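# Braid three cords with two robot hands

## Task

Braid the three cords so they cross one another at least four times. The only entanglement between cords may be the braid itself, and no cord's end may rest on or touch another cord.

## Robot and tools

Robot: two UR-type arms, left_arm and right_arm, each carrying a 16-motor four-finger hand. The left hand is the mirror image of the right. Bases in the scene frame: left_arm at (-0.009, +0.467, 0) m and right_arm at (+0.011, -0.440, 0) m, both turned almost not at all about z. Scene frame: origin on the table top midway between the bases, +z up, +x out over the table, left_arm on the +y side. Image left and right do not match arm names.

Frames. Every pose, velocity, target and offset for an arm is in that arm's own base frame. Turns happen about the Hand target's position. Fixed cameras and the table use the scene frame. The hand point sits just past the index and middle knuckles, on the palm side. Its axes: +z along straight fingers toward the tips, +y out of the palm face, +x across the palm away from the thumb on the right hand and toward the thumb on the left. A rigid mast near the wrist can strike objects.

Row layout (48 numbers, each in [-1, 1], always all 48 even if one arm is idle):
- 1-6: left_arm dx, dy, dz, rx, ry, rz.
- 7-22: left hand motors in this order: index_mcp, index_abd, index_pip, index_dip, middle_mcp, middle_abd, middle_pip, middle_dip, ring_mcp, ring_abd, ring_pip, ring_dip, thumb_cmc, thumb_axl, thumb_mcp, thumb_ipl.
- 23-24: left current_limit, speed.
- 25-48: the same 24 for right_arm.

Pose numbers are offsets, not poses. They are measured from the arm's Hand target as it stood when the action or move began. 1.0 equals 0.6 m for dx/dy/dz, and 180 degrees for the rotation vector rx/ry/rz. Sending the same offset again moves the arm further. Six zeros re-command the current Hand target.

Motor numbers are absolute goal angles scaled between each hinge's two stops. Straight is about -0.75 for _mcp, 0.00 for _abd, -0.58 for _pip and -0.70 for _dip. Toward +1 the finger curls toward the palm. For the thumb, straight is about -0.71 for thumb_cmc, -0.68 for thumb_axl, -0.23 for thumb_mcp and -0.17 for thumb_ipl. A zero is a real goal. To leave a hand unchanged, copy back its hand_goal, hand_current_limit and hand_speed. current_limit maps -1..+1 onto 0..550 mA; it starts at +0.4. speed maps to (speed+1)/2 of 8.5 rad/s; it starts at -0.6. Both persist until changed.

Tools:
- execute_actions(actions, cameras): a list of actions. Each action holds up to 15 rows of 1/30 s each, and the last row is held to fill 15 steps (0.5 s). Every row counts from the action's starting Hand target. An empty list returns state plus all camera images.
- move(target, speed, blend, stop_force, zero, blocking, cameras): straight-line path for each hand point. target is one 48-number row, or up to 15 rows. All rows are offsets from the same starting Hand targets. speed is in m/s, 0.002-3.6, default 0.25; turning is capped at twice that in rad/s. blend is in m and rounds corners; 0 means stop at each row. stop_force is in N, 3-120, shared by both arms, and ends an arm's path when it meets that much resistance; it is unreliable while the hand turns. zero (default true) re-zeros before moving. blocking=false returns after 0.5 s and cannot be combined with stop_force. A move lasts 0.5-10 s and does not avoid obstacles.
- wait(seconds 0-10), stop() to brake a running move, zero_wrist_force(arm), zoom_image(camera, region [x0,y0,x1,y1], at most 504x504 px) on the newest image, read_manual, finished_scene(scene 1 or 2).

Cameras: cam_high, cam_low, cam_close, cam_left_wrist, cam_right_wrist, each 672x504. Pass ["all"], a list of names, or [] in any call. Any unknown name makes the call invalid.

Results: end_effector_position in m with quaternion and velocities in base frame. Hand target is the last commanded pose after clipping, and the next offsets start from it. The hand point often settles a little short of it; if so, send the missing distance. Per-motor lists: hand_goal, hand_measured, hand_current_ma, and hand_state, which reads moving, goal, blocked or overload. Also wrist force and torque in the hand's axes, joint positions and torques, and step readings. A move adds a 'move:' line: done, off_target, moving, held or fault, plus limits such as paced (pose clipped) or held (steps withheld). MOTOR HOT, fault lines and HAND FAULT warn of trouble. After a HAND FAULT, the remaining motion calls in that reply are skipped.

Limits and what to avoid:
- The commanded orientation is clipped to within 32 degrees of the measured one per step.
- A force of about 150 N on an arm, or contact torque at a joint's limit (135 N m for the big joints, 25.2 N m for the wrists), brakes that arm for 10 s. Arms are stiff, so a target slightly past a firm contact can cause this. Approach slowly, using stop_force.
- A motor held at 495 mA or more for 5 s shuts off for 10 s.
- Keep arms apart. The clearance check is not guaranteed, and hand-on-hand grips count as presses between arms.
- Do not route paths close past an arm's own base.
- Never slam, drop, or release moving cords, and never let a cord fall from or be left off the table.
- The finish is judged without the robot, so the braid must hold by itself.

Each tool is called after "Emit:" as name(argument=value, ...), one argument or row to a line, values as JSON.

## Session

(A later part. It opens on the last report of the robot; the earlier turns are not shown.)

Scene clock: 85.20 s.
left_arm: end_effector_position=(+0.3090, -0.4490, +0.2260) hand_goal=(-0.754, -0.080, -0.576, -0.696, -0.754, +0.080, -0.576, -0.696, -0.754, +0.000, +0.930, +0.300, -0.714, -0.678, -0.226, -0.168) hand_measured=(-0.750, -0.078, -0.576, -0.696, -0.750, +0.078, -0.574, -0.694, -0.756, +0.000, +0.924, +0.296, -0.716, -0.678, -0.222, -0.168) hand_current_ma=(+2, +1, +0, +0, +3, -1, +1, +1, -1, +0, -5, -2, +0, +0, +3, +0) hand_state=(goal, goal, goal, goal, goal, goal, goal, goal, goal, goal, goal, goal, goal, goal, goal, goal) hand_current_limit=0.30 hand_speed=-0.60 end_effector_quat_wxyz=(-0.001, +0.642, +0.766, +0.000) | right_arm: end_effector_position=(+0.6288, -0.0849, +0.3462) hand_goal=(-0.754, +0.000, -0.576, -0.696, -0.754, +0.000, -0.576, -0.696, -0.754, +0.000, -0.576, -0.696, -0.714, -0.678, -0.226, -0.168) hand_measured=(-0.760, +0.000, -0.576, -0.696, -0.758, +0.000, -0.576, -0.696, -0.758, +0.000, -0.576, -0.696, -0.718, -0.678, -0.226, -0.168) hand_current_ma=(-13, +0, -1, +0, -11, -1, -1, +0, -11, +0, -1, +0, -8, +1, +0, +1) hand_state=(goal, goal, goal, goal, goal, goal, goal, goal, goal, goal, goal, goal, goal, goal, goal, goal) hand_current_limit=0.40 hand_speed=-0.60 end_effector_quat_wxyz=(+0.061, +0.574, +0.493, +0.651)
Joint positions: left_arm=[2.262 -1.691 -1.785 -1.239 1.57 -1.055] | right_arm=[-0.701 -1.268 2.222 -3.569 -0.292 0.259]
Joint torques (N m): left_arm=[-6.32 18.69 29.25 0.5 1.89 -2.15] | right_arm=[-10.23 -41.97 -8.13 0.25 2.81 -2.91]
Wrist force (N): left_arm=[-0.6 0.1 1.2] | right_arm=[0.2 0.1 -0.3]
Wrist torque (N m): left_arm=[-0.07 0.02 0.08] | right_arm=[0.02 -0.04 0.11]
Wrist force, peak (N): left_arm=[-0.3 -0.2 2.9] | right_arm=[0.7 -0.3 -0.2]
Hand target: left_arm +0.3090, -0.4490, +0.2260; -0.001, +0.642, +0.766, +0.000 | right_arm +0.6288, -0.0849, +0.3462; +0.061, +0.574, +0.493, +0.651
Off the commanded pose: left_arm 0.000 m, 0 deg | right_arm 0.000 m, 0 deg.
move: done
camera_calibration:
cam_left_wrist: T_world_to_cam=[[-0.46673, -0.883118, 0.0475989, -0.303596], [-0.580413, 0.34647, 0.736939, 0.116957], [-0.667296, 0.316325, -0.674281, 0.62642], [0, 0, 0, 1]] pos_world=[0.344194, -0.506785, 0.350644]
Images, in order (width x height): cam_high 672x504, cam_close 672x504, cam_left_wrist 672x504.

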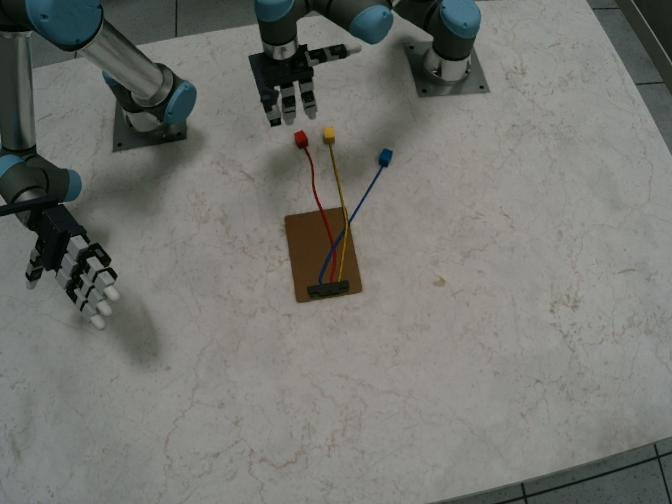

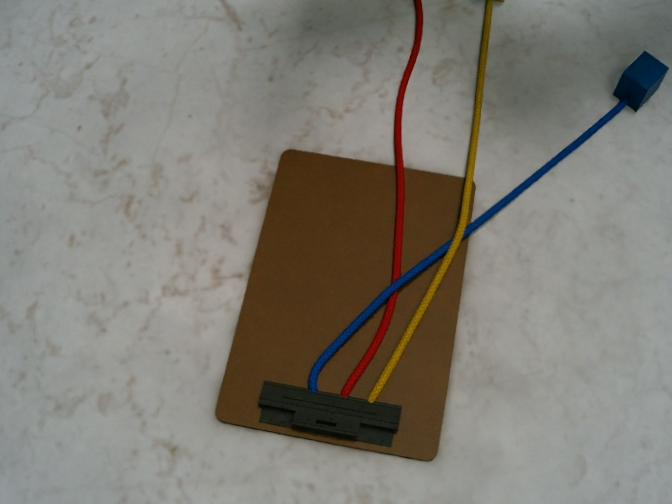

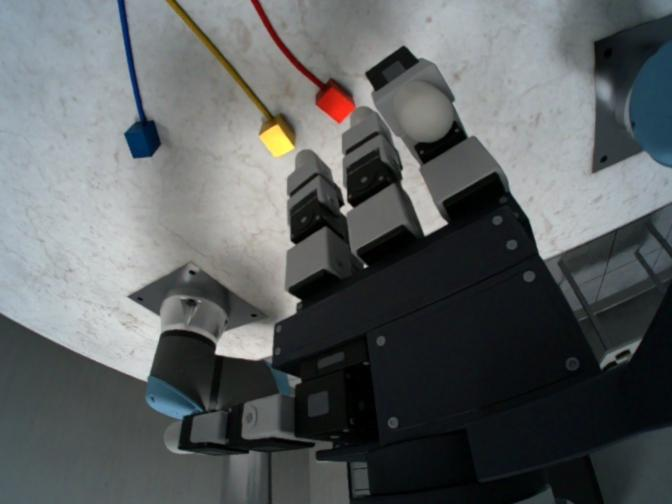

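Emit:
move(
  target=[
    [-0.0038,0.0073,-0.1658,0,0,0.05,-0.754,-0.08,-0.576,-0.696,-0.754,0.08,-0.576,-0.696,-0.754,0,0.93,0.3,-0.714,-0.678,-0.226,-0.168,0.3,-0.6,0,0,0,0,0,0,-0.754,0,-0.576,-0.696,-0.754,0,-0.576,-0.696,-0.754,0,-0.576,-0.696,-0.714,-0.678,-0.226,-0.168,0.4,-0.6],
    [-0.0038,0.0073,-0.1658,0,0,0.05,-0.754,0.15,-0.576,-0.696,-0.754,-0.15,-0.576,-0.696,-0.754,0,0.93,0.3,-0.714,-0.678,-0.226,-0.168,0.3,-0.6,0,0,0,0,0,0,-0.754,0,-0.576,-0.696,-0.754,0,-0.576,-0.696,-0.754,0,-0.576,-0.696,-0.714,-0.678,-0.226,-0.168,0.4,-0.6],
    [0.0178,0.009,0,0,0,0.05,-0.754,0.15,-0.576,-0.696,-0.754,-0.15,-0.576,-0.696,-0.754,0,0.93,0.3,-0.714,-0.678,-0.226,-0.168,0.3,-0.6,0,0,0,0,0,0,-0.754,0,-0.576,-0.696,-0.754,0,-0.576,-0.696,-0.754,0,-0.576,-0.696,-0.714,-0.678,-0.226,-0.168,0.4,-0.6],
    [0.045,0.1687,0,0,0,-0.1456,-0.754,0.15,-0.576,-0.696,-0.754,-0.15,-0.576,-0.696,-0.754,0,0.93,0.3,-0.714,-0.678,-0.226,-0.168,0.3,-0.6,0,0,0,0,0,0,-0.754,0,-0.576,-0.696,-0.754,0,-0.576,-0.696,-0.754,0,-0.576,-0.696,-0.714,-0.678,-0.226,-0.168,0.4,-0.6],
    [0.0178,0.1763,-0.1492,0,0,-0.1456,-0.754,0.15,-0.576,-0.696,-0.754,-0.15,-0.576,-0.696,-0.754,0,0.93,0.3,-0.714,-0.678,-0.226,-0.168,0.3,-0.6,0,0,0,0,0,0,-0.754,0,-0.576,-0.696,-0.754,0,-0.576,-0.696,-0.754,0,-0.576,-0.696,-0.714,-0.678,-0.226,-0.168,0.4,-0.6],
  ],
  speed=[0.18,0.15,0.2,0.3,0.15],
  blend=[0,0,0.02,0.015,0],
  cameras=["cam_left_wrist","cam_close","cam_high"],
)

Scene clock: 95.30 s.
left_arm: end_effector_position=(+0.3197, -0.3432, +0.1365) hand_goal=(-0.754, +0.150, -0.576, -0.696, -0.754, -0.150, -0.576, -0.696, -0.754, +0.000, +0.930, +0.300, -0.714, -0.678, -0.226, -0.168) hand_measured=(-0.754, -0.004, -0.576, -0.696, -0.750, -0.004, -0.574, -0.694, -0.756, +0.000, +0.924, +0.296, -0.716, -0.678, -0.222, -0.168) hand_current_ma=(+0, -358, +0, +0, +3, +357, +1, +1, -1, +0, -5, -2, +0, +0, +3, +0) hand_state=(goal, blocked, goal, goal, goal, blocked, goal, goal, goal, goal, goal, goal, goal, goal, goal, goal) hand_current_limit=0.30 hand_speed=-0.60 end_effector_quat_wxyz=(-0.001, +0.799, +0.601, +0.000) | right_arm: end_effector_position=(+0.6288, -0.0849, +0.3462) hand_goal=(-0.754, +0.000, -0.576, -0.696, -0.754, +0.000, -0.576, -0.696, -0.754, +0.000, -0.576, -0.696, -0.714, -0.678, -0.226, -0.168) hand_measured=(-0.760, +0.000, -0.576, -0.696, -0.758, +0.000, -0.576, -0.696, -0.758, +0.000, -0.576, -0.696, -0.718, -0.678, -0.226, -0.168) hand_current_ma=(-13, +0, -1, +0, -11, -1, -1, +0, -11, +0, -1, +0, -8, +1, +0, +1) hand_state=(goal, goal, goal, goal, goal, goal, goal, goal, goal, goal, goal, goal, goal, goal, goal, goal) hand_current_limit=0.40 hand_speed=-0.60 end_effector_quat_wxyz=(+0.061, +0.574, +0.493, +0.651)
Joint positions: left_arm=[2.496 -1.492 -2.244 -0.978 1.572 -0.364] | right_arm=[-0.701 -1.268 2.222 -3.569 -0.292 0.259]
Joint torques (N m): left_arm=[-6.39 8.58 12.06 4.05 1.81 -2.28] | right_arm=[-10.17 -41.9 -7.92 0.2 2.83 -2.77]
Wrist force (N): left_arm=[-0.2 -0.6 1.7] | right_arm=[0.5 0.0 -0.1]
Wrist torque (N m): left_arm=[-0.18 -0.03 0.10] | right_arm=[0.00 -0.08 0.14]
Wrist force, peak (N): left_arm=[-0.4 0.0 3.2] | right_arm=[0.7 -0.1 -0.3]
Hand target: left_arm +0.3197, -0.3432, +0.1365; -0.001, +0.799, +0.601, +0.000 | right_arm +0.6288, -0.0849, +0.3462; +0.061, +0.574, +0.493, +0.651
Off the commanded pose: left_arm 0.000 m, 0 deg | right_arm 0.000 m, 0 deg.
move: done
camera_calibration:
cam_left_wrist: T_world_to_cam=[[-0.808705, -0.586286, 0.0475801, 0.0102362], [-0.367771, 0.567102, 0.73698, 0.160221], [-0.459064, 0.578501, -0.674238, 0.56317], [0, 0, 0, 1]] pos_world=[0.325734, -0.410655, 0.261144]
Images, in order (width x height): cam_high 672x504, cam_close 672x504, cam_left_wrist 672x504.

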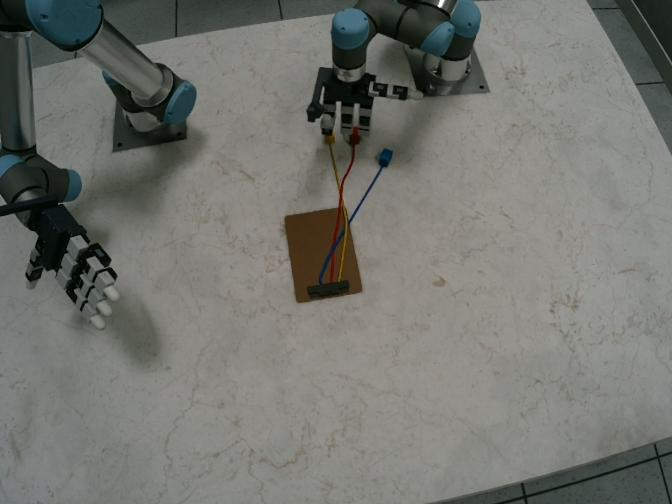

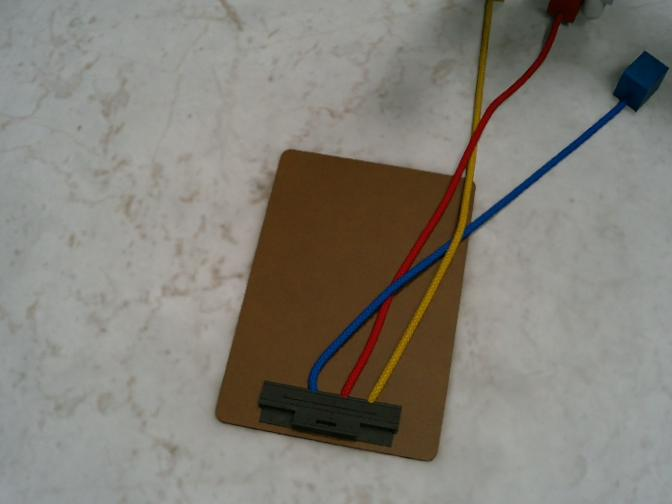

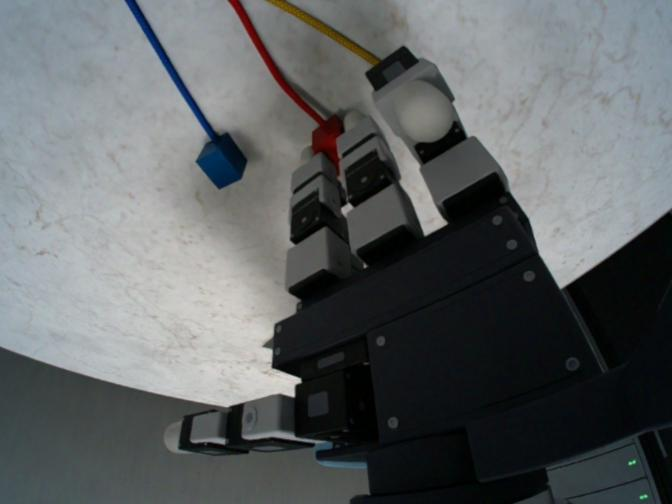

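Emit:
move(
  target=[
    [-0.0143,0.0042,-0.015,0,0,0,-0.754,0.15,-0.576,-0.696,-0.754,-0.15,-0.576,-0.696,-0.754,0,0.93,0.3,-0.714,-0.678,-0.226,-0.168,0.3,-0.6,0,0,0,0,0,0,-0.754,0,-0.576,-0.696,-0.754,0,-0.576,-0.696,-0.754,0,-0.576,-0.696,-0.714,-0.678,-0.226,-0.168,0.4,-0.6],
    [-0.0143,0.0042,-0.015,0,0,0,-0.754,-0.06,-0.576,-0.696,-0.754,0.05,-0.576,-0.696,-0.754,0,0.93,0.3,-0.714,-0.678,-0.226,-0.168,0.3,-0.6,0,0,0,0,0,0,-0.754,0,-0.576,-0.696,-0.754,0,-0.576,-0.696,-0.754,0,-0.576,-0.696,-0.714,-0.678,-0.226,-0.168,0.4,-0.6],
    [-0.0143,0.0042,0.1492,0,0,0,-0.754,-0.06,-0.576,-0.696,-0.754,0.05,-0.576,-0.696,-0.754,0,0.93,0.3,-0.714,-0.678,-0.226,-0.168,0.3,-0.6,0,0,0,0,0,0,-0.754,0,-0.576,-0.696,-0.754,0,-0.576,-0.696,-0.754,0,-0.576,-0.696,-0.714,-0.678,-0.226,-0.168,0.4,-0.6],
    [-0.0162,-0.0913,0.1492,0,0,0.0678,-0.754,-0.08,-0.576,-0.696,-0.754,0.08,-0.576,-0.696,-0.754,0,0.93,0.3,-0.714,-0.678,-0.226,-0.168,0.3,-0.6,0,0,0,0,0,0,-0.754,0,-0.576,-0.696,-0.754,0,-0.576,-0.696,-0.754,0,-0.576,-0.696,-0.714,-0.678,-0.226,-0.168,0.4,-0.6],
  ],
  speed=[0.1,0.15,0.2,0.25],
  cameras=["cam_left_wrist","cam_close","cam_high"],
)

Emit:
zoom_image(
  camera="cam_left_wrist",
  region=[250, 20, 450, 170],
)

Scene clock: 103.60 s.
left_arm: end_effector_position=(+0.3100, -0.3980, +0.2260) hand_goal=(-0.754, -0.080, -0.576, -0.696, -0.754, +0.080, -0.576, -0.696, -0.754, +0.000, +0.930, +0.300, -0.714, -0.678, -0.226, -0.168) hand_measured=(-0.750, -0.076, -0.572, -0.696, -0.750, +0.076, -0.574, -0.694, -0.756, +0.000, +0.924, +0.296, -0.716, -0.678, -0.222, -0.168) hand_current_ma=(+3, +2, +2, +0, +3, -2, +2, +1, -1, +0, -5, -2, +0, +0, +3, +0) hand_state=(goal, goal, goal, goal, goal, goal, goal, goal, goal, goal, goal, goal, goal, goal, goal, goal) hand_current_limit=0.30 hand_speed=-0.60 end_effector_quat_wxyz=(-0.001, +0.731, +0.682, +0.000) | right_arm: end_effector_position=(+0.6288, -0.0849, +0.3462) hand_goal=(-0.754, +0.000, -0.576, -0.696, -0.754, +0.000, -0.576, -0.696, -0.754, +0.000, -0.576, -0.696, -0.714, -0.678, -0.226, -0.168) hand_measured=(-0.760, +0.000, -0.576, -0.696, -0.758, +0.000, -0.576, -0.696, -0.758, +0.000, -0.576, -0.696, -0.718, -0.678, -0.226, -0.168) hand_current_ma=(-13, +0, -1, +0, -11, -1, -1, +0, -11, +0, -1, +0, -8, +1, +0, +1) hand_state=(goal, goal, goal, goal, goal, goal, goal, goal, goal, goal, goal, goal, goal, goal, goal, goal) hand_current_limit=0.40 hand_speed=-0.60 end_effector_quat_wxyz=(+0.061, +0.574, +0.493, +0.651)
Joint positions: left_arm=[2.352 -1.531 -1.951 -1.232 1.571 -0.721] | right_arm=[-0.701 -1.268 2.222 -3.569 -0.292 0.259]
Joint torques (N m): left_arm=[-6.23 12.38 29.01 0.57 1.87 -2.27] | right_arm=[-9.15 -41.78 -9.18 0.13 2.72 -2.74]
Wrist force (N): left_arm=[-0.8 -0.1 1.2] | right_arm=[0.2 0.0 -0.2]
Wrist torque (N m): left_arm=[-0.07 0.04 0.09] | right_arm=[0.01 -0.03 0.11]
Wrist force, peak (N): left_arm=[-0.5 -0.8 2.3] | right_arm=[0.4 -0.1 -0.8]
Hand target: left_arm +0.3100, -0.3980, +0.2260; -0.001, +0.731, +0.682, +0.000 | right_arm +0.6288, -0.0849, +0.3462; +0.061, +0.574, +0.493, +0.651
Off the commanded pose: left_arm 0.000 m, 0 deg | right_arm 0.000 m, 0 deg.
move: done
camera_calibration:
cam_left_wrist: T_world_to_cam=[[-0.666432, -0.744047, 0.0475594, -0.140861], [-0.479394, 0.476493, 0.736978, 0.120229], [-0.571008, 0.468346, -0.674242, 0.641536], [0, 0, 0, 1]] pos_world=[0.330085, -0.462556, 0.350644]
Images, in order (width x height): cam_high 672x504, cam_close 672x504, cam_left_wrist 672x504.

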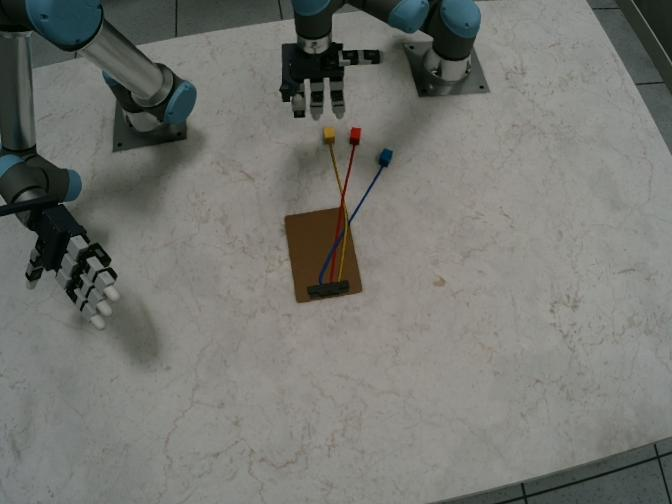

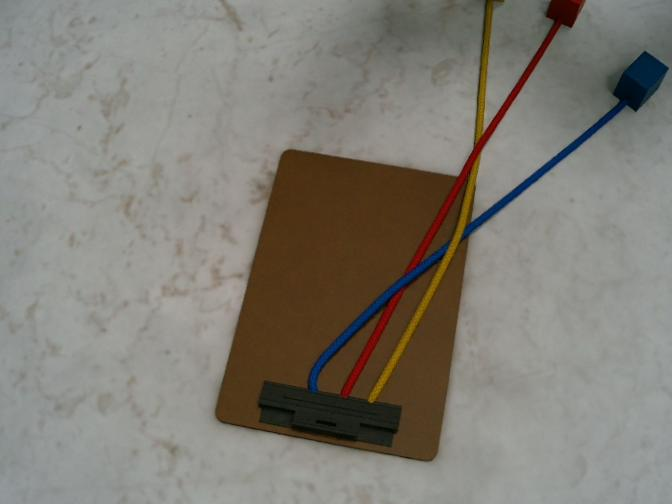

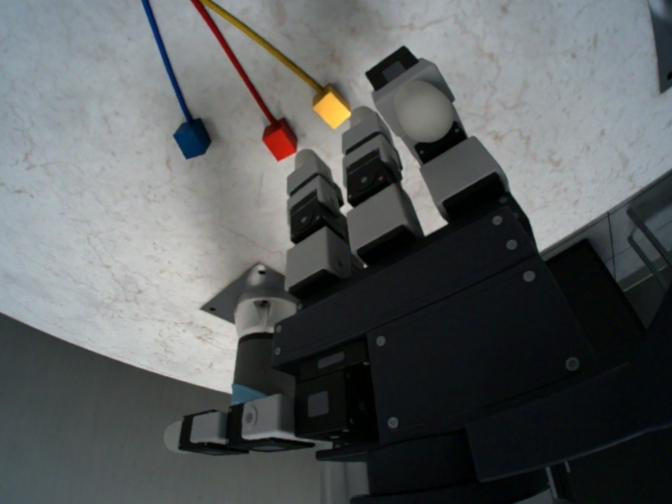

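Scaled by 2.520 from the camera's 672x504 image, which has a finer 960x720 frame.

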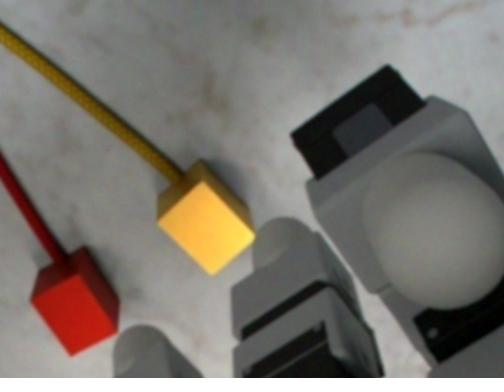

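Emit:
move(
  target=[
    [-0.0032,0.0042,-0.1658,0,0,0.015,-0.754,-0.08,-0.576,-0.696,-0.754,0.08,-0.576,-0.696,-0.754,0,0.93,0.3,-0.714,-0.678,-0.226,-0.168,0.3,-0.6,0,0,0,0,0,0,-0.754,0,-0.576,-0.696,-0.754,0,-0.576,-0.696,-0.754,0,-0.576,-0.696,-0.714,-0.678,-0.226,-0.168,0.4,-0.6],
    [-0.0032,0.0042,-0.1658,0,0,0.015,-0.754,0.15,-0.576,-0.696,-0.754,-0.15,-0.576,-0.696,-0.754,0,0.93,0.3,-0.714,-0.678,-0.226,-0.168,0.3,-0.6,0,0,0,0,0,0,-0.754,0,-0.576,-0.696,-0.754,0,-0.576,-0.696,-0.754,0,-0.576,-0.696,-0.714,-0.678,-0.226,-0.168,0.4,-0.6],
    [-0.0032,0.0042,-0.1492,0,0,0.015,-0.754,0.15,-0.576,-0.696,-0.754,-0.15,-0.576,-0.696,-0.754,0,0.93,0.3,-0.714,-0.678,-0.226,-0.168,0.3,-0.6,0,0,0,0,0,0,-0.754,0,-0.576,-0.696,-0.754,0,-0.576,-0.696,-0.754,0,-0.576,-0.696,-0.714,-0.678,-0.226,-0.168,0.4,-0.6],
    [-0.0078,-0.146,-0.1492,0,0,0.0828,-0.754,0.15,-0.576,-0.696,-0.754,-0.15,-0.576,-0.696,-0.754,0,0.93,0.3,-0.714,-0.678,-0.226,-0.168,0.3,-0.6,0,0,0,0,0,0,-0.754,0,-0.576,-0.696,-0.754,0,-0.576,-0.696,-0.754,0,-0.576,-0.696,-0.714,-0.678,-0.226,-0.168,0.4,-0.6],
    [-0.0143,-0.1473,-0.1642,0,0,0.0828,-0.754,0.15,-0.576,-0.696,-0.754,-0.15,-0.576,-0.696,-0.754,0,0.93,0.3,-0.714,-0.678,-0.226,-0.168,0.3,-0.6,0,0,0,0,0,0,-0.754,0,-0.576,-0.696,-0.754,0,-0.576,-0.696,-0.754,0,-0.576,-0.696,-0.714,-0.678,-0.226,-0.168,0.4,-0.6],
    [-0.0143,-0.1473,-0.1642,0,0,0.0828,-0.754,-0.08,-0.576,-0.696,-0.754,0.08,-0.576,-0.696,-0.754,0,0.93,0.3,-0.714,-0.678,-0.226,-0.168,0.3,-0.6,0,0,0,0,0,0,-0.754,0,-0.576,-0.696,-0.754,0,-0.576,-0.696,-0.754,0,-0.576,-0.696,-0.714,-0.678,-0.226,-0.168,0.4,-0.6],
    [-0.0143,-0.1473,0,0,0,0.0828,-0.754,-0.08,-0.576,-0.696,-0.754,0.08,-0.576,-0.696,-0.754,0,0.93,0.3,-0.714,-0.678,-0.226,-0.168,0.3,-0.6,0,0,0,0,0,0,-0.754,0,-0.576,-0.696,-0.754,0,-0.576,-0.696,-0.754,0,-0.576,-0.696,-0.714,-0.678,-0.226,-0.168,0.4,-0.6],
    [0.1177,0.1818,0,0,0,-0.1567,-0.754,-0.1,-0.576,-0.696,-0.754,0.1,-0.576,-0.696,-0.754,0,0.93,0.3,-0.714,-0.678,-0.226,-0.168,0.3,-0.6,0,0,0,0,0,0,-0.754,0,-0.576,-0.696,-0.754,0,-0.576,-0.696,-0.754,0,-0.576,-0.696,-0.714,-0.678,-0.226,-0.168,0.4,-0.6],
  ],
  speed=[0.18,0.15,0.15,0.15,0.1,0.15,0.25,0.4],
  blend=[0,0,0.005,0,0,0,0.02,0],
  cameras=["cam_left_wrist","cam_close","cam_high"],
)

Emit:
zoom_image(
  camera="cam_left_wrist",
  region=[250, 20, 450, 170],
)

Scene clock: 116.27 s.
left_arm: end_effector_position=(+0.3806, -0.2889, +0.2260) hand_goal=(-0.754, -0.100, -0.576, -0.696, -0.754, +0.100, -0.576, -0.696, -0.754, +0.000, +0.930, +0.300, -0.714, -0.678, -0.226, -0.168) hand_measured=(-0.750, -0.096, -0.574, -0.694, -0.750, +0.096, -0.574, -0.694, -0.756, +0.000, +0.924, +0.296, -0.716, -0.678, -0.222, -0.168) hand_current_ma=(+2, +2, +2, +2, +2, -2, +1, +1, -1, +0, -5, -2, +0, +0, +3, +0) hand_state=(goal, goal, goal, goal, goal, goal, goal, goal, goal, goal, goal, goal, goal, goal, goal, goal) hand_current_limit=0.30 hand_speed=-0.60 end_effector_quat_wxyz=(-0.001, +0.875, +0.484, +0.000) | right_arm: end_effector_position=(+0.6288, -0.0849, +0.3462) hand_goal=(-0.754, +0.000, -0.576, -0.696, -0.754, +0.000, -0.576, -0.696, -0.754, +0.000, -0.576, -0.696, -0.714, -0.678, -0.226, -0.168) hand_measured=(-0.760, +0.000, -0.576, -0.696, -0.758, +0.000, -0.576, -0.696, -0.758, +0.000, -0.576, -0.696, -0.718, -0.678, -0.226, -0.168) hand_current_ma=(-13, +0, -1, +0, -11, -1, -1, +0, -11, +0, -1, +0, -8, +1, +0, +1) hand_state=(goal, goal, goal, goal, goal, goal, goal, goal, goal, goal, goal, goal, goal, goal, goal, goal) hand_current_limit=0.40 hand_speed=-0.60 end_effector_quat_wxyz=(+0.061, +0.574, +0.493, +0.651)
Joint positions: left_arm=[2.758 -1.335 -2.118 -1.262 1.573 0.178] | right_arm=[-0.701 -1.268 2.222 -3.569 -0.292 0.259]
Joint torques (N m): left_arm=[7.22 19.16 14.18 0.65 -1.86 1.79] | right_arm=[-8.86 -41.35 -8.97 0.1 2.88 -2.84]
Wrist force (N): left_arm=[-0.7 -0.5 1.4] | right_arm=[0.3 -0.2 -0.1]
Wrist torque (N m): left_arm=[-0.13 0.02 -0.03] | right_arm=[-0.03 -0.05 0.11]
Wrist force, peak (N): left_arm=[-0.4 3.0 -3.1] | right_arm=[0.8 0.0 -0.4]
Hand target: left_arm +0.3806, -0.2889, +0.2260; -0.001, +0.875, +0.484, +0.000 | right_arm +0.6288, -0.0849, +0.3462; +0.061, +0.574, +0.493, +0.651
Off the commanded pose: left_arm 0.000 m, 0 deg | right_arm 0.000 m, 0 deg.
move: done
camera_calibration:
cam_left_wrist: T_world_to_cam=[[-0.938985, -0.340661, 0.0475083, 0.207611], [-0.197253, 0.64648, 0.736991, 0.0439026], [-0.281777, 0.682652, -0.674231, 0.582683], [0, 0, 0, 1]] pos_world=[0.367791, -0.355427, 0.350644]
Images, in order (width x height): cam_high 672x504, cam_close 672x504, cam_left_wrist 672x504.

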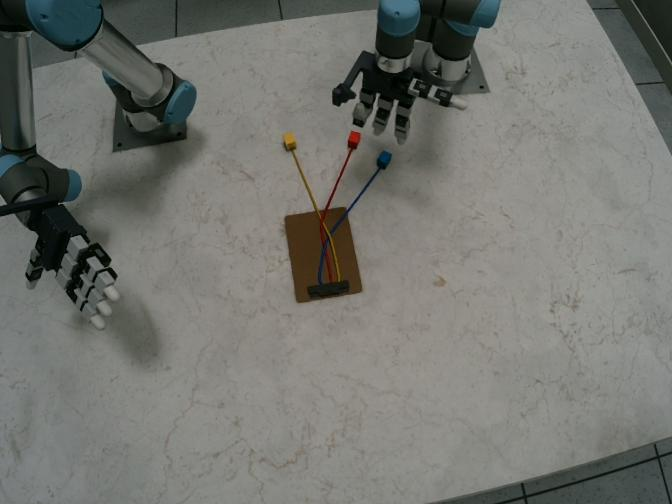

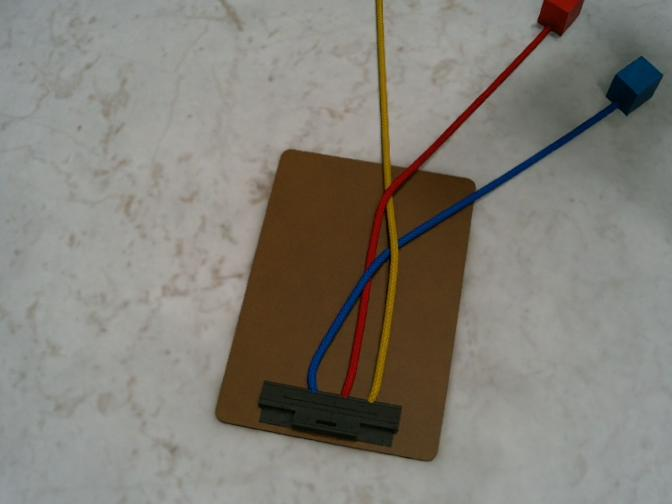

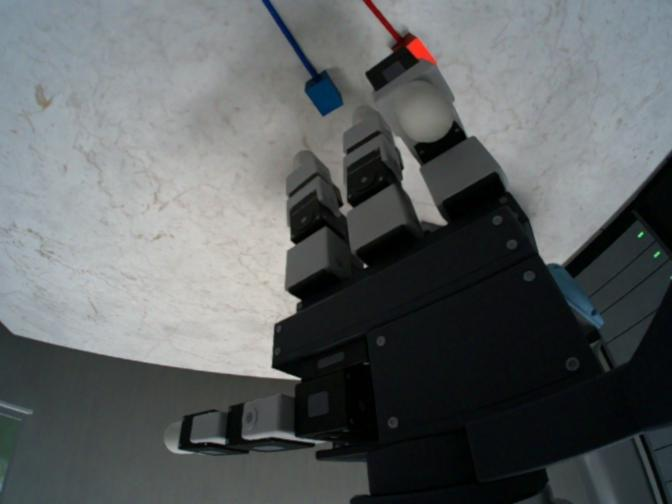

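Scaled by 2.520 from the camera's 672x504 image, which has a finer 960x720 frame.

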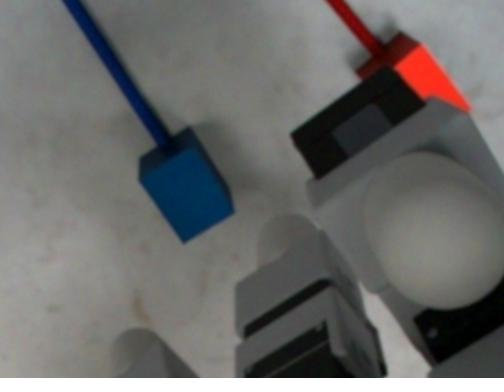

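Emit:
move(
  target=[
    [0.0093,-0.0262,-0.1658,0,0,-0.03,-0.754,-0.1,-0.576,-0.696,-0.754,0.08,-0.576,-0.696,-0.754,0,0.93,0.3,-0.714,-0.678,-0.226,-0.168,0.3,-0.6,0,0,0,0,0,0,-0.754,0,-0.576,-0.696,-0.754,0,-0.576,-0.696,-0.754,0,-0.576,-0.696,-0.714,-0.678,-0.226,-0.168,0.4,-0.6],
    [0.0093,-0.0262,-0.1658,0,0,-0.03,-0.754,0.15,-0.576,-0.696,-0.754,-0.15,-0.576,-0.696,-0.754,0,0.93,0.3,-0.714,-0.678,-0.226,-0.168,0.3,-0.6,0,0,0,0,0,0,-0.754,0,-0.576,-0.696,-0.754,0,-0.576,-0.696,-0.754,0,-0.576,-0.696,-0.714,-0.678,-0.226,-0.168,0.4,-0.6],
    [0.0395,-0.0517,0,0,0,-0.03,-0.754,0.15,-0.576,-0.696,-0.754,-0.15,-0.576,-0.696,-0.754,0,0.93,0.3,-0.714,-0.678,-0.226,-0.168,0.3,-0.6,0,0,0,0,0,0,-0.754,0,-0.576,-0.696,-0.754,0,-0.576,-0.696,-0.754,0,-0.576,-0.696,-0.714,-0.678,-0.226,-0.168,0.4,-0.6],
    [-0.0265,-0.2162,0,0,0,0.1506,-0.754,0.15,-0.576,-0.696,-0.754,-0.15,-0.576,-0.696,-0.754,0,0.93,0.3,-0.714,-0.678,-0.226,-0.168,0.3,-0.6,0,0,0,0,0,0,-0.754,0,-0.576,-0.696,-0.754,0,-0.576,-0.696,-0.754,0,-0.576,-0.696,-0.714,-0.678,-0.226,-0.168,0.4,-0.6],
    [-0.0648,-0.2128,-0.1492,0,0,0.1506,-0.754,0.15,-0.576,-0.696,-0.754,-0.15,-0.576,-0.696,-0.754,0,0.93,0.3,-0.714,-0.678,-0.226,-0.168,0.3,-0.6,0,0,0,0,0,0,-0.754,0,-0.576,-0.696,-0.754,0,-0.576,-0.696,-0.754,0,-0.576,-0.696,-0.714,-0.678,-0.226,-0.168,0.4,-0.6],
  ],
  speed=[0.18,0.15,0.2,0.3,0.15],
  blend=[0,0,0.015,0.015,0],
  cameras=["cam_left_wrist","cam_close","cam_high"],
)

Scene clock: 129.77 s.
left_arm: end_effector_position=(+0.3417, -0.4166, +0.1365) hand_goal=(-0.754, +0.150, -0.576, -0.696, -0.754, -0.150, -0.576, -0.696, -0.754, +0.000, +0.930, +0.300, -0.714, -0.678, -0.226, -0.168) hand_measured=(-0.754, -0.012, -0.574, -0.694, -0.750, -0.012, -0.574, -0.694, -0.756, +0.000, +0.924, +0.296, -0.716, -0.678, -0.222, -0.168) hand_current_ma=(+0, -357, +1, +1, +2, +357, +1, +1, -1, +0, -5, -2, +0, +0, +3, +0) hand_state=(goal, blocked, goal, goal, goal, blocked, goal, goal, goal, goal, goal, goal, goal, goal, goal, goal) hand_current_limit=0.30 hand_speed=-0.60 end_effector_quat_wxyz=(-0.001, +0.737, +0.675, +0.000) | right_arm: end_effector_position=(+0.6288, -0.0849, +0.3462) hand_goal=(-0.754, +0.000, -0.576, -0.696, -0.754, +0.000, -0.576, -0.696, -0.754, +0.000, -0.576, -0.696, -0.714, -0.678, -0.226, -0.168) hand_measured=(-0.760, +0.000, -0.576, -0.696, -0.758, +0.000, -0.576, -0.696, -0.758, +0.000, -0.576, -0.696, -0.718, -0.678, -0.226, -0.168) hand_current_ma=(-13, +0, -1, +0, -11, -1, -1, +0, -11, +0, -1, +0, -8, +1, +0, +1) hand_state=(goal, goal, goal, goal, goal, goal, goal, goal, goal, goal, goal, goal, goal, goal, goal, goal) hand_current_limit=0.40 hand_speed=-0.60 end_effector_quat_wxyz=(+0.061, +0.574, +0.493, +0.651)
Joint positions: left_arm=[2.373 -1.707 -2.021 -0.986 1.571 -0.68] | right_arm=[-0.701 -1.268 2.222 -3.569 -0.292 0.259]
Joint torques (N m): left_arm=[-6.74 18.09 12.5 4.53 1.78 -2.22] | right_arm=[-8.41 -41.36 -8.78 0.19 2.85 -2.78]
Wrist force (N): left_arm=[-0.6 -0.6 2.1] | right_arm=[0.3 -0.1 -0.4]
Wrist torque (N m): left_arm=[-0.20 0.01 0.08] | right_arm=[0.01 -0.04 0.12]
Wrist force, peak (N): left_arm=[-0.2 -1.0 3.4] | right_arm=[0.5 -0.3 -0.5]
Hand target: left_arm +0.3417, -0.4166, +0.1365; -0.001, +0.737, +0.675, +0.000 | right_arm +0.6288, -0.0849, +0.3462; +0.061, +0.574, +0.493, +0.651
Off the commanded pose: left_arm 0.000 m, 0 deg | right_arm 0.000 m, 0 deg.
move: done
camera_calibration:
cam_left_wrist: T_world_to_cam=[[-0.680615, -0.731092, 0.04761, -0.119071], [-0.470122, 0.485656, 0.736969, 0.210945], [-0.561914, 0.47921, -0.674248, 0.609472], [0, 0, 0, 1]] pos_world=[0.360599, -0.481564, 0.261144]
Images, in order (width x height): cam_high 672x504, cam_close 672x504, cam_left_wrist 672x504.

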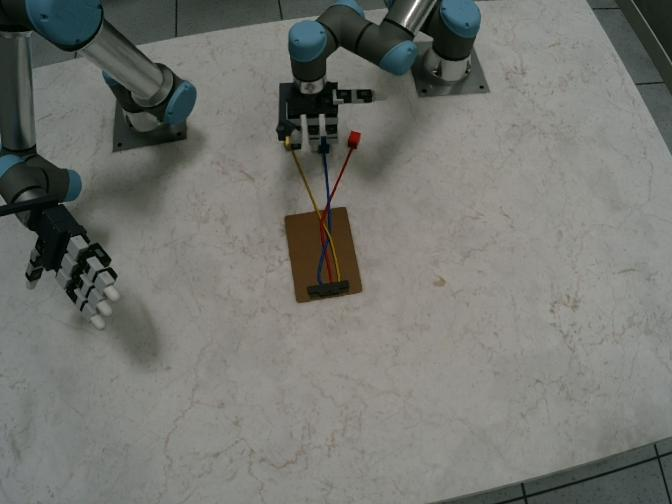

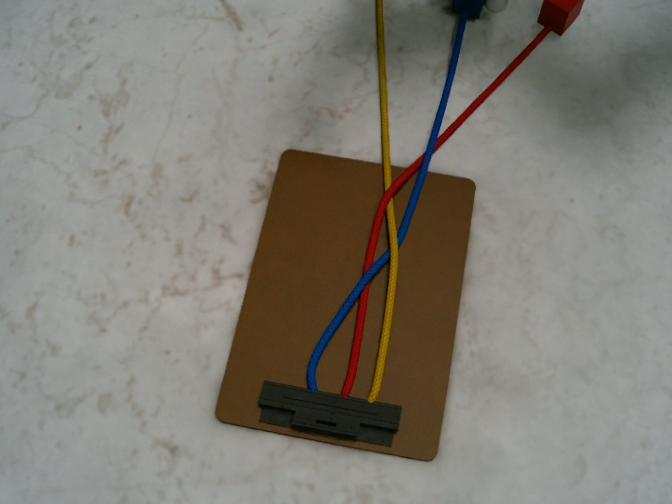

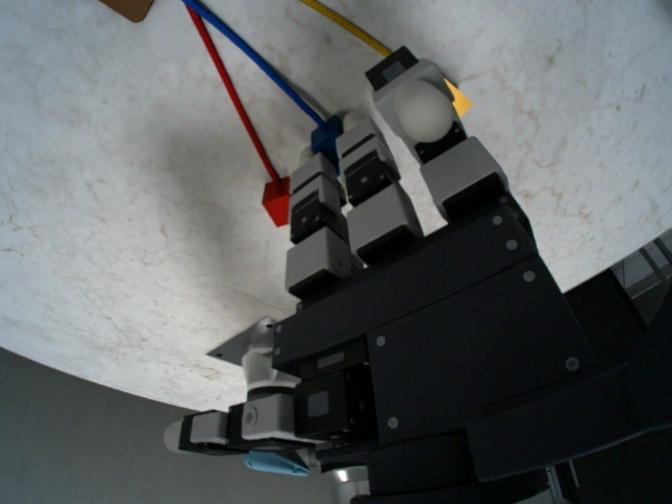

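Emit:
move(
  target=[
    [-0.0105,0.0005,-0.0158,0,0,0,-0.754,0.15,-0.576,-0.696,-0.754,-0.15,-0.576,-0.696,-0.754,0,0.93,0.3,-0.714,-0.678,-0.226,-0.168,0.3,-0.6,0,0,0,0,0,0,-0.754,0,-0.576,-0.696,-0.754,0,-0.576,-0.696,-0.754,0,-0.576,-0.696,-0.714,-0.678,-0.226,-0.168,0.4,-0.6],
    [-0.0105,0.0005,-0.0158,0,0,0,-0.754,-0.05,-0.576,-0.696,-0.754,0.06,-0.576,-0.696,-0.754,0,0.93,0.3,-0.714,-0.678,-0.226,-0.168,0.3,-0.6,0,0,0,0,0,0,-0.754,0,-0.576,-0.696,-0.754,0,-0.576,-0.696,-0.754,0,-0.576,-0.696,-0.714,-0.678,-0.226,-0.168,0.4,-0.6],
    [-0.0105,0.0005,0.12,0,0,0,-0.754,-0.05,-0.576,-0.696,-0.754,0.06,-0.576,-0.696,-0.754,0,0.93,0.3,-0.714,-0.678,-0.226,-0.168,0.3,-0.6,0,0,0,0,0,0,-0.754,0,-0.576,-0.696,-0.754,0,-0.576,-0.696,-0.754,0,-0.576,-0.696,-0.714,-0.678,-0.226,-0.168,0.4,-0.6],
  ],
  speed=[0.1,0.15,0.2],
  cameras=["cam_left_wrist","cam_close","cam_high"],
)

Emit:
zoom_image(
  camera="cam_close",
  region=[260, 80, 540, 420],
)

Scene clock: 134.93 s.
left_arm: end_effector_position=(+0.3354, -0.4163, +0.2084) hand_goal=(-0.754, -0.050, -0.576, -0.696, -0.754, +0.060, -0.576, -0.696, -0.754, +0.000, +0.930, +0.300, -0.714, -0.678, -0.226, -0.168) hand_measured=(-0.752, -0.050, -0.574, -0.694, -0.750, +0.058, -0.574, -0.694, -0.756, +0.000, +0.924, +0.296, -0.716, -0.678, -0.222, -0.168) hand_current_ma=(+2, +0, +1, +1, +3, -1, +2, +1, -1, +0, -5, -2, +0, +0, +3, +0) hand_state=(goal, goal, goal, goal, goal, goal, goal, goal, goal, goal, goal, goal, goal, goal, goal, goal) hand_current_limit=0.30 hand_speed=-0.60 end_effector_quat_wxyz=(-0.001, +0.737, +0.675, +0.000) | right_arm: end_effector_position=(+0.6288, -0.0849, +0.3462) hand_goal=(-0.754, +0.000, -0.576, -0.696, -0.754, +0.000, -0.576, -0.696, -0.754, +0.000, -0.576, -0.696, -0.714, -0.678, -0.226, -0.168) hand_measured=(-0.760, +0.000, -0.576, -0.696, -0.758, +0.000, -0.576, -0.696, -0.758, +0.000, -0.576, -0.696, -0.718, -0.678, -0.226, -0.168) hand_current_ma=(-13, +0, -1, +0, -11, -1, -1, +0, -11, +0, -1, +0, -8, +1, +0, +1) hand_state=(goal, goal, goal, goal, goal, goal, goal, goal, goal, goal, goal, goal, goal, goal, goal, goal) hand_current_limit=0.40 hand_speed=-0.60 end_effector_quat_wxyz=(+0.061, +0.574, +0.493, +0.651)
Joint positions: left_arm=[2.365 -1.613 -1.918 -1.184 1.571 -0.689] | right_arm=[-0.701 -1.268 2.222 -3.569 -0.292 0.259]
Joint torques (N m): left_arm=[6.63 30.69 28.48 0.68 -1.84 1.35] | right_arm=[-8.8 -41.61 -8.77 0.12 2.73 -2.77]
Wrist force (N): left_arm=[-0.2 -0.1 1.1] | right_arm=[0.3 -0.1 -0.2]
Wrist torque (N m): left_arm=[-0.09 -0.05 0.15] | right_arm=[-0.02 -0.05 0.12]
Wrist force, peak (N): left_arm=[-0.2 -0.4 2.7] | right_arm=[0.3 -0.1 -0.7]
Hand target: left_arm +0.3354, -0.4163, +0.2085; -0.001, +0.737, +0.675, +0.000 | right_arm +0.6288, -0.0849, +0.3462; +0.061, +0.574, +0.493, +0.651
Off the commanded pose: left_arm 0.000 m, 0 deg | right_arm 0.000 m, 0 deg.
move: done
camera_calibration:
cam_left_wrist: T_world_to_cam=[[-0.680549, -0.731161, 0.0475058, -0.126585], [-0.470218, 0.485553, 0.736976, 0.154832], [-0.561914, 0.47921, -0.674248, 0.654266], [0, 0, 0, 1]] pos_world=[0.354299, -0.481264, 0.333044]
Images, in order (width x height): cam_high 672x504, cam_close 672x504, cam_left_wrist 672x504.

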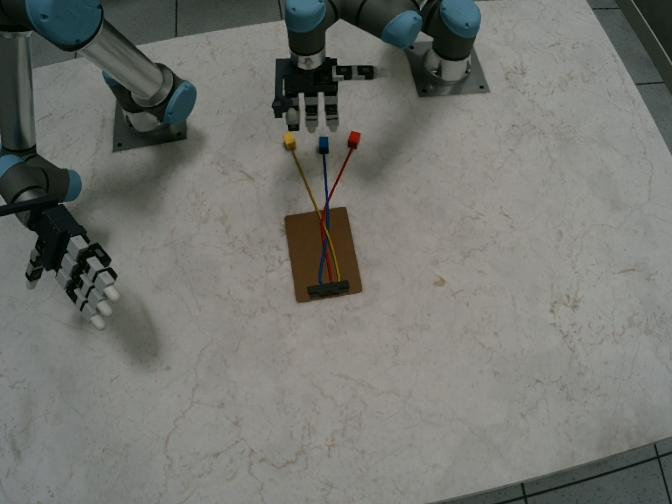

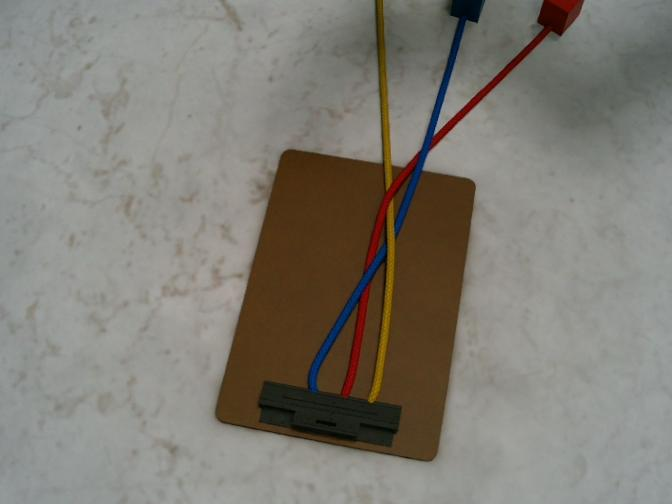

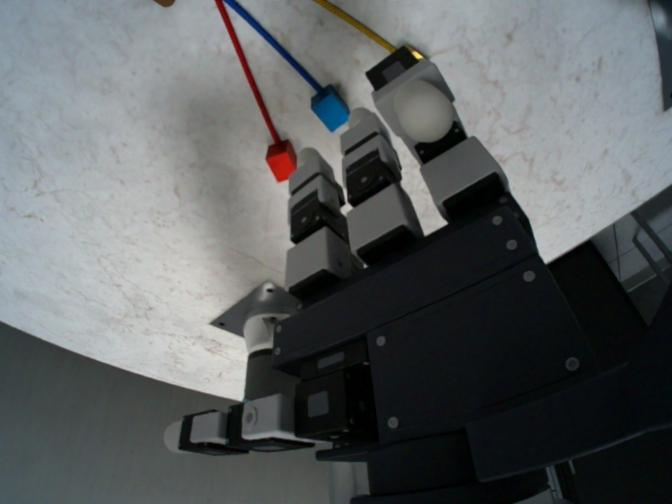

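Scaled by 1.482 from the camera's 672x504 image, which has a finer 960x720 frame.

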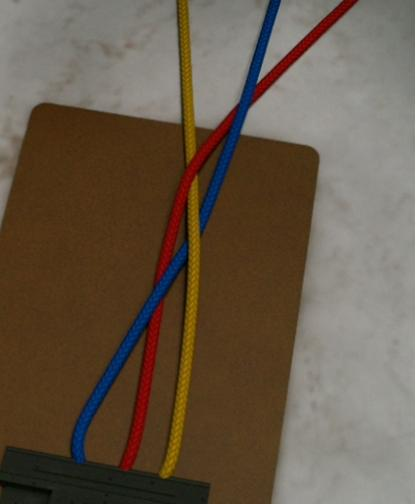

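Emit:
finished_scene(
  scene=2,
)

The scene is finished: the task was done.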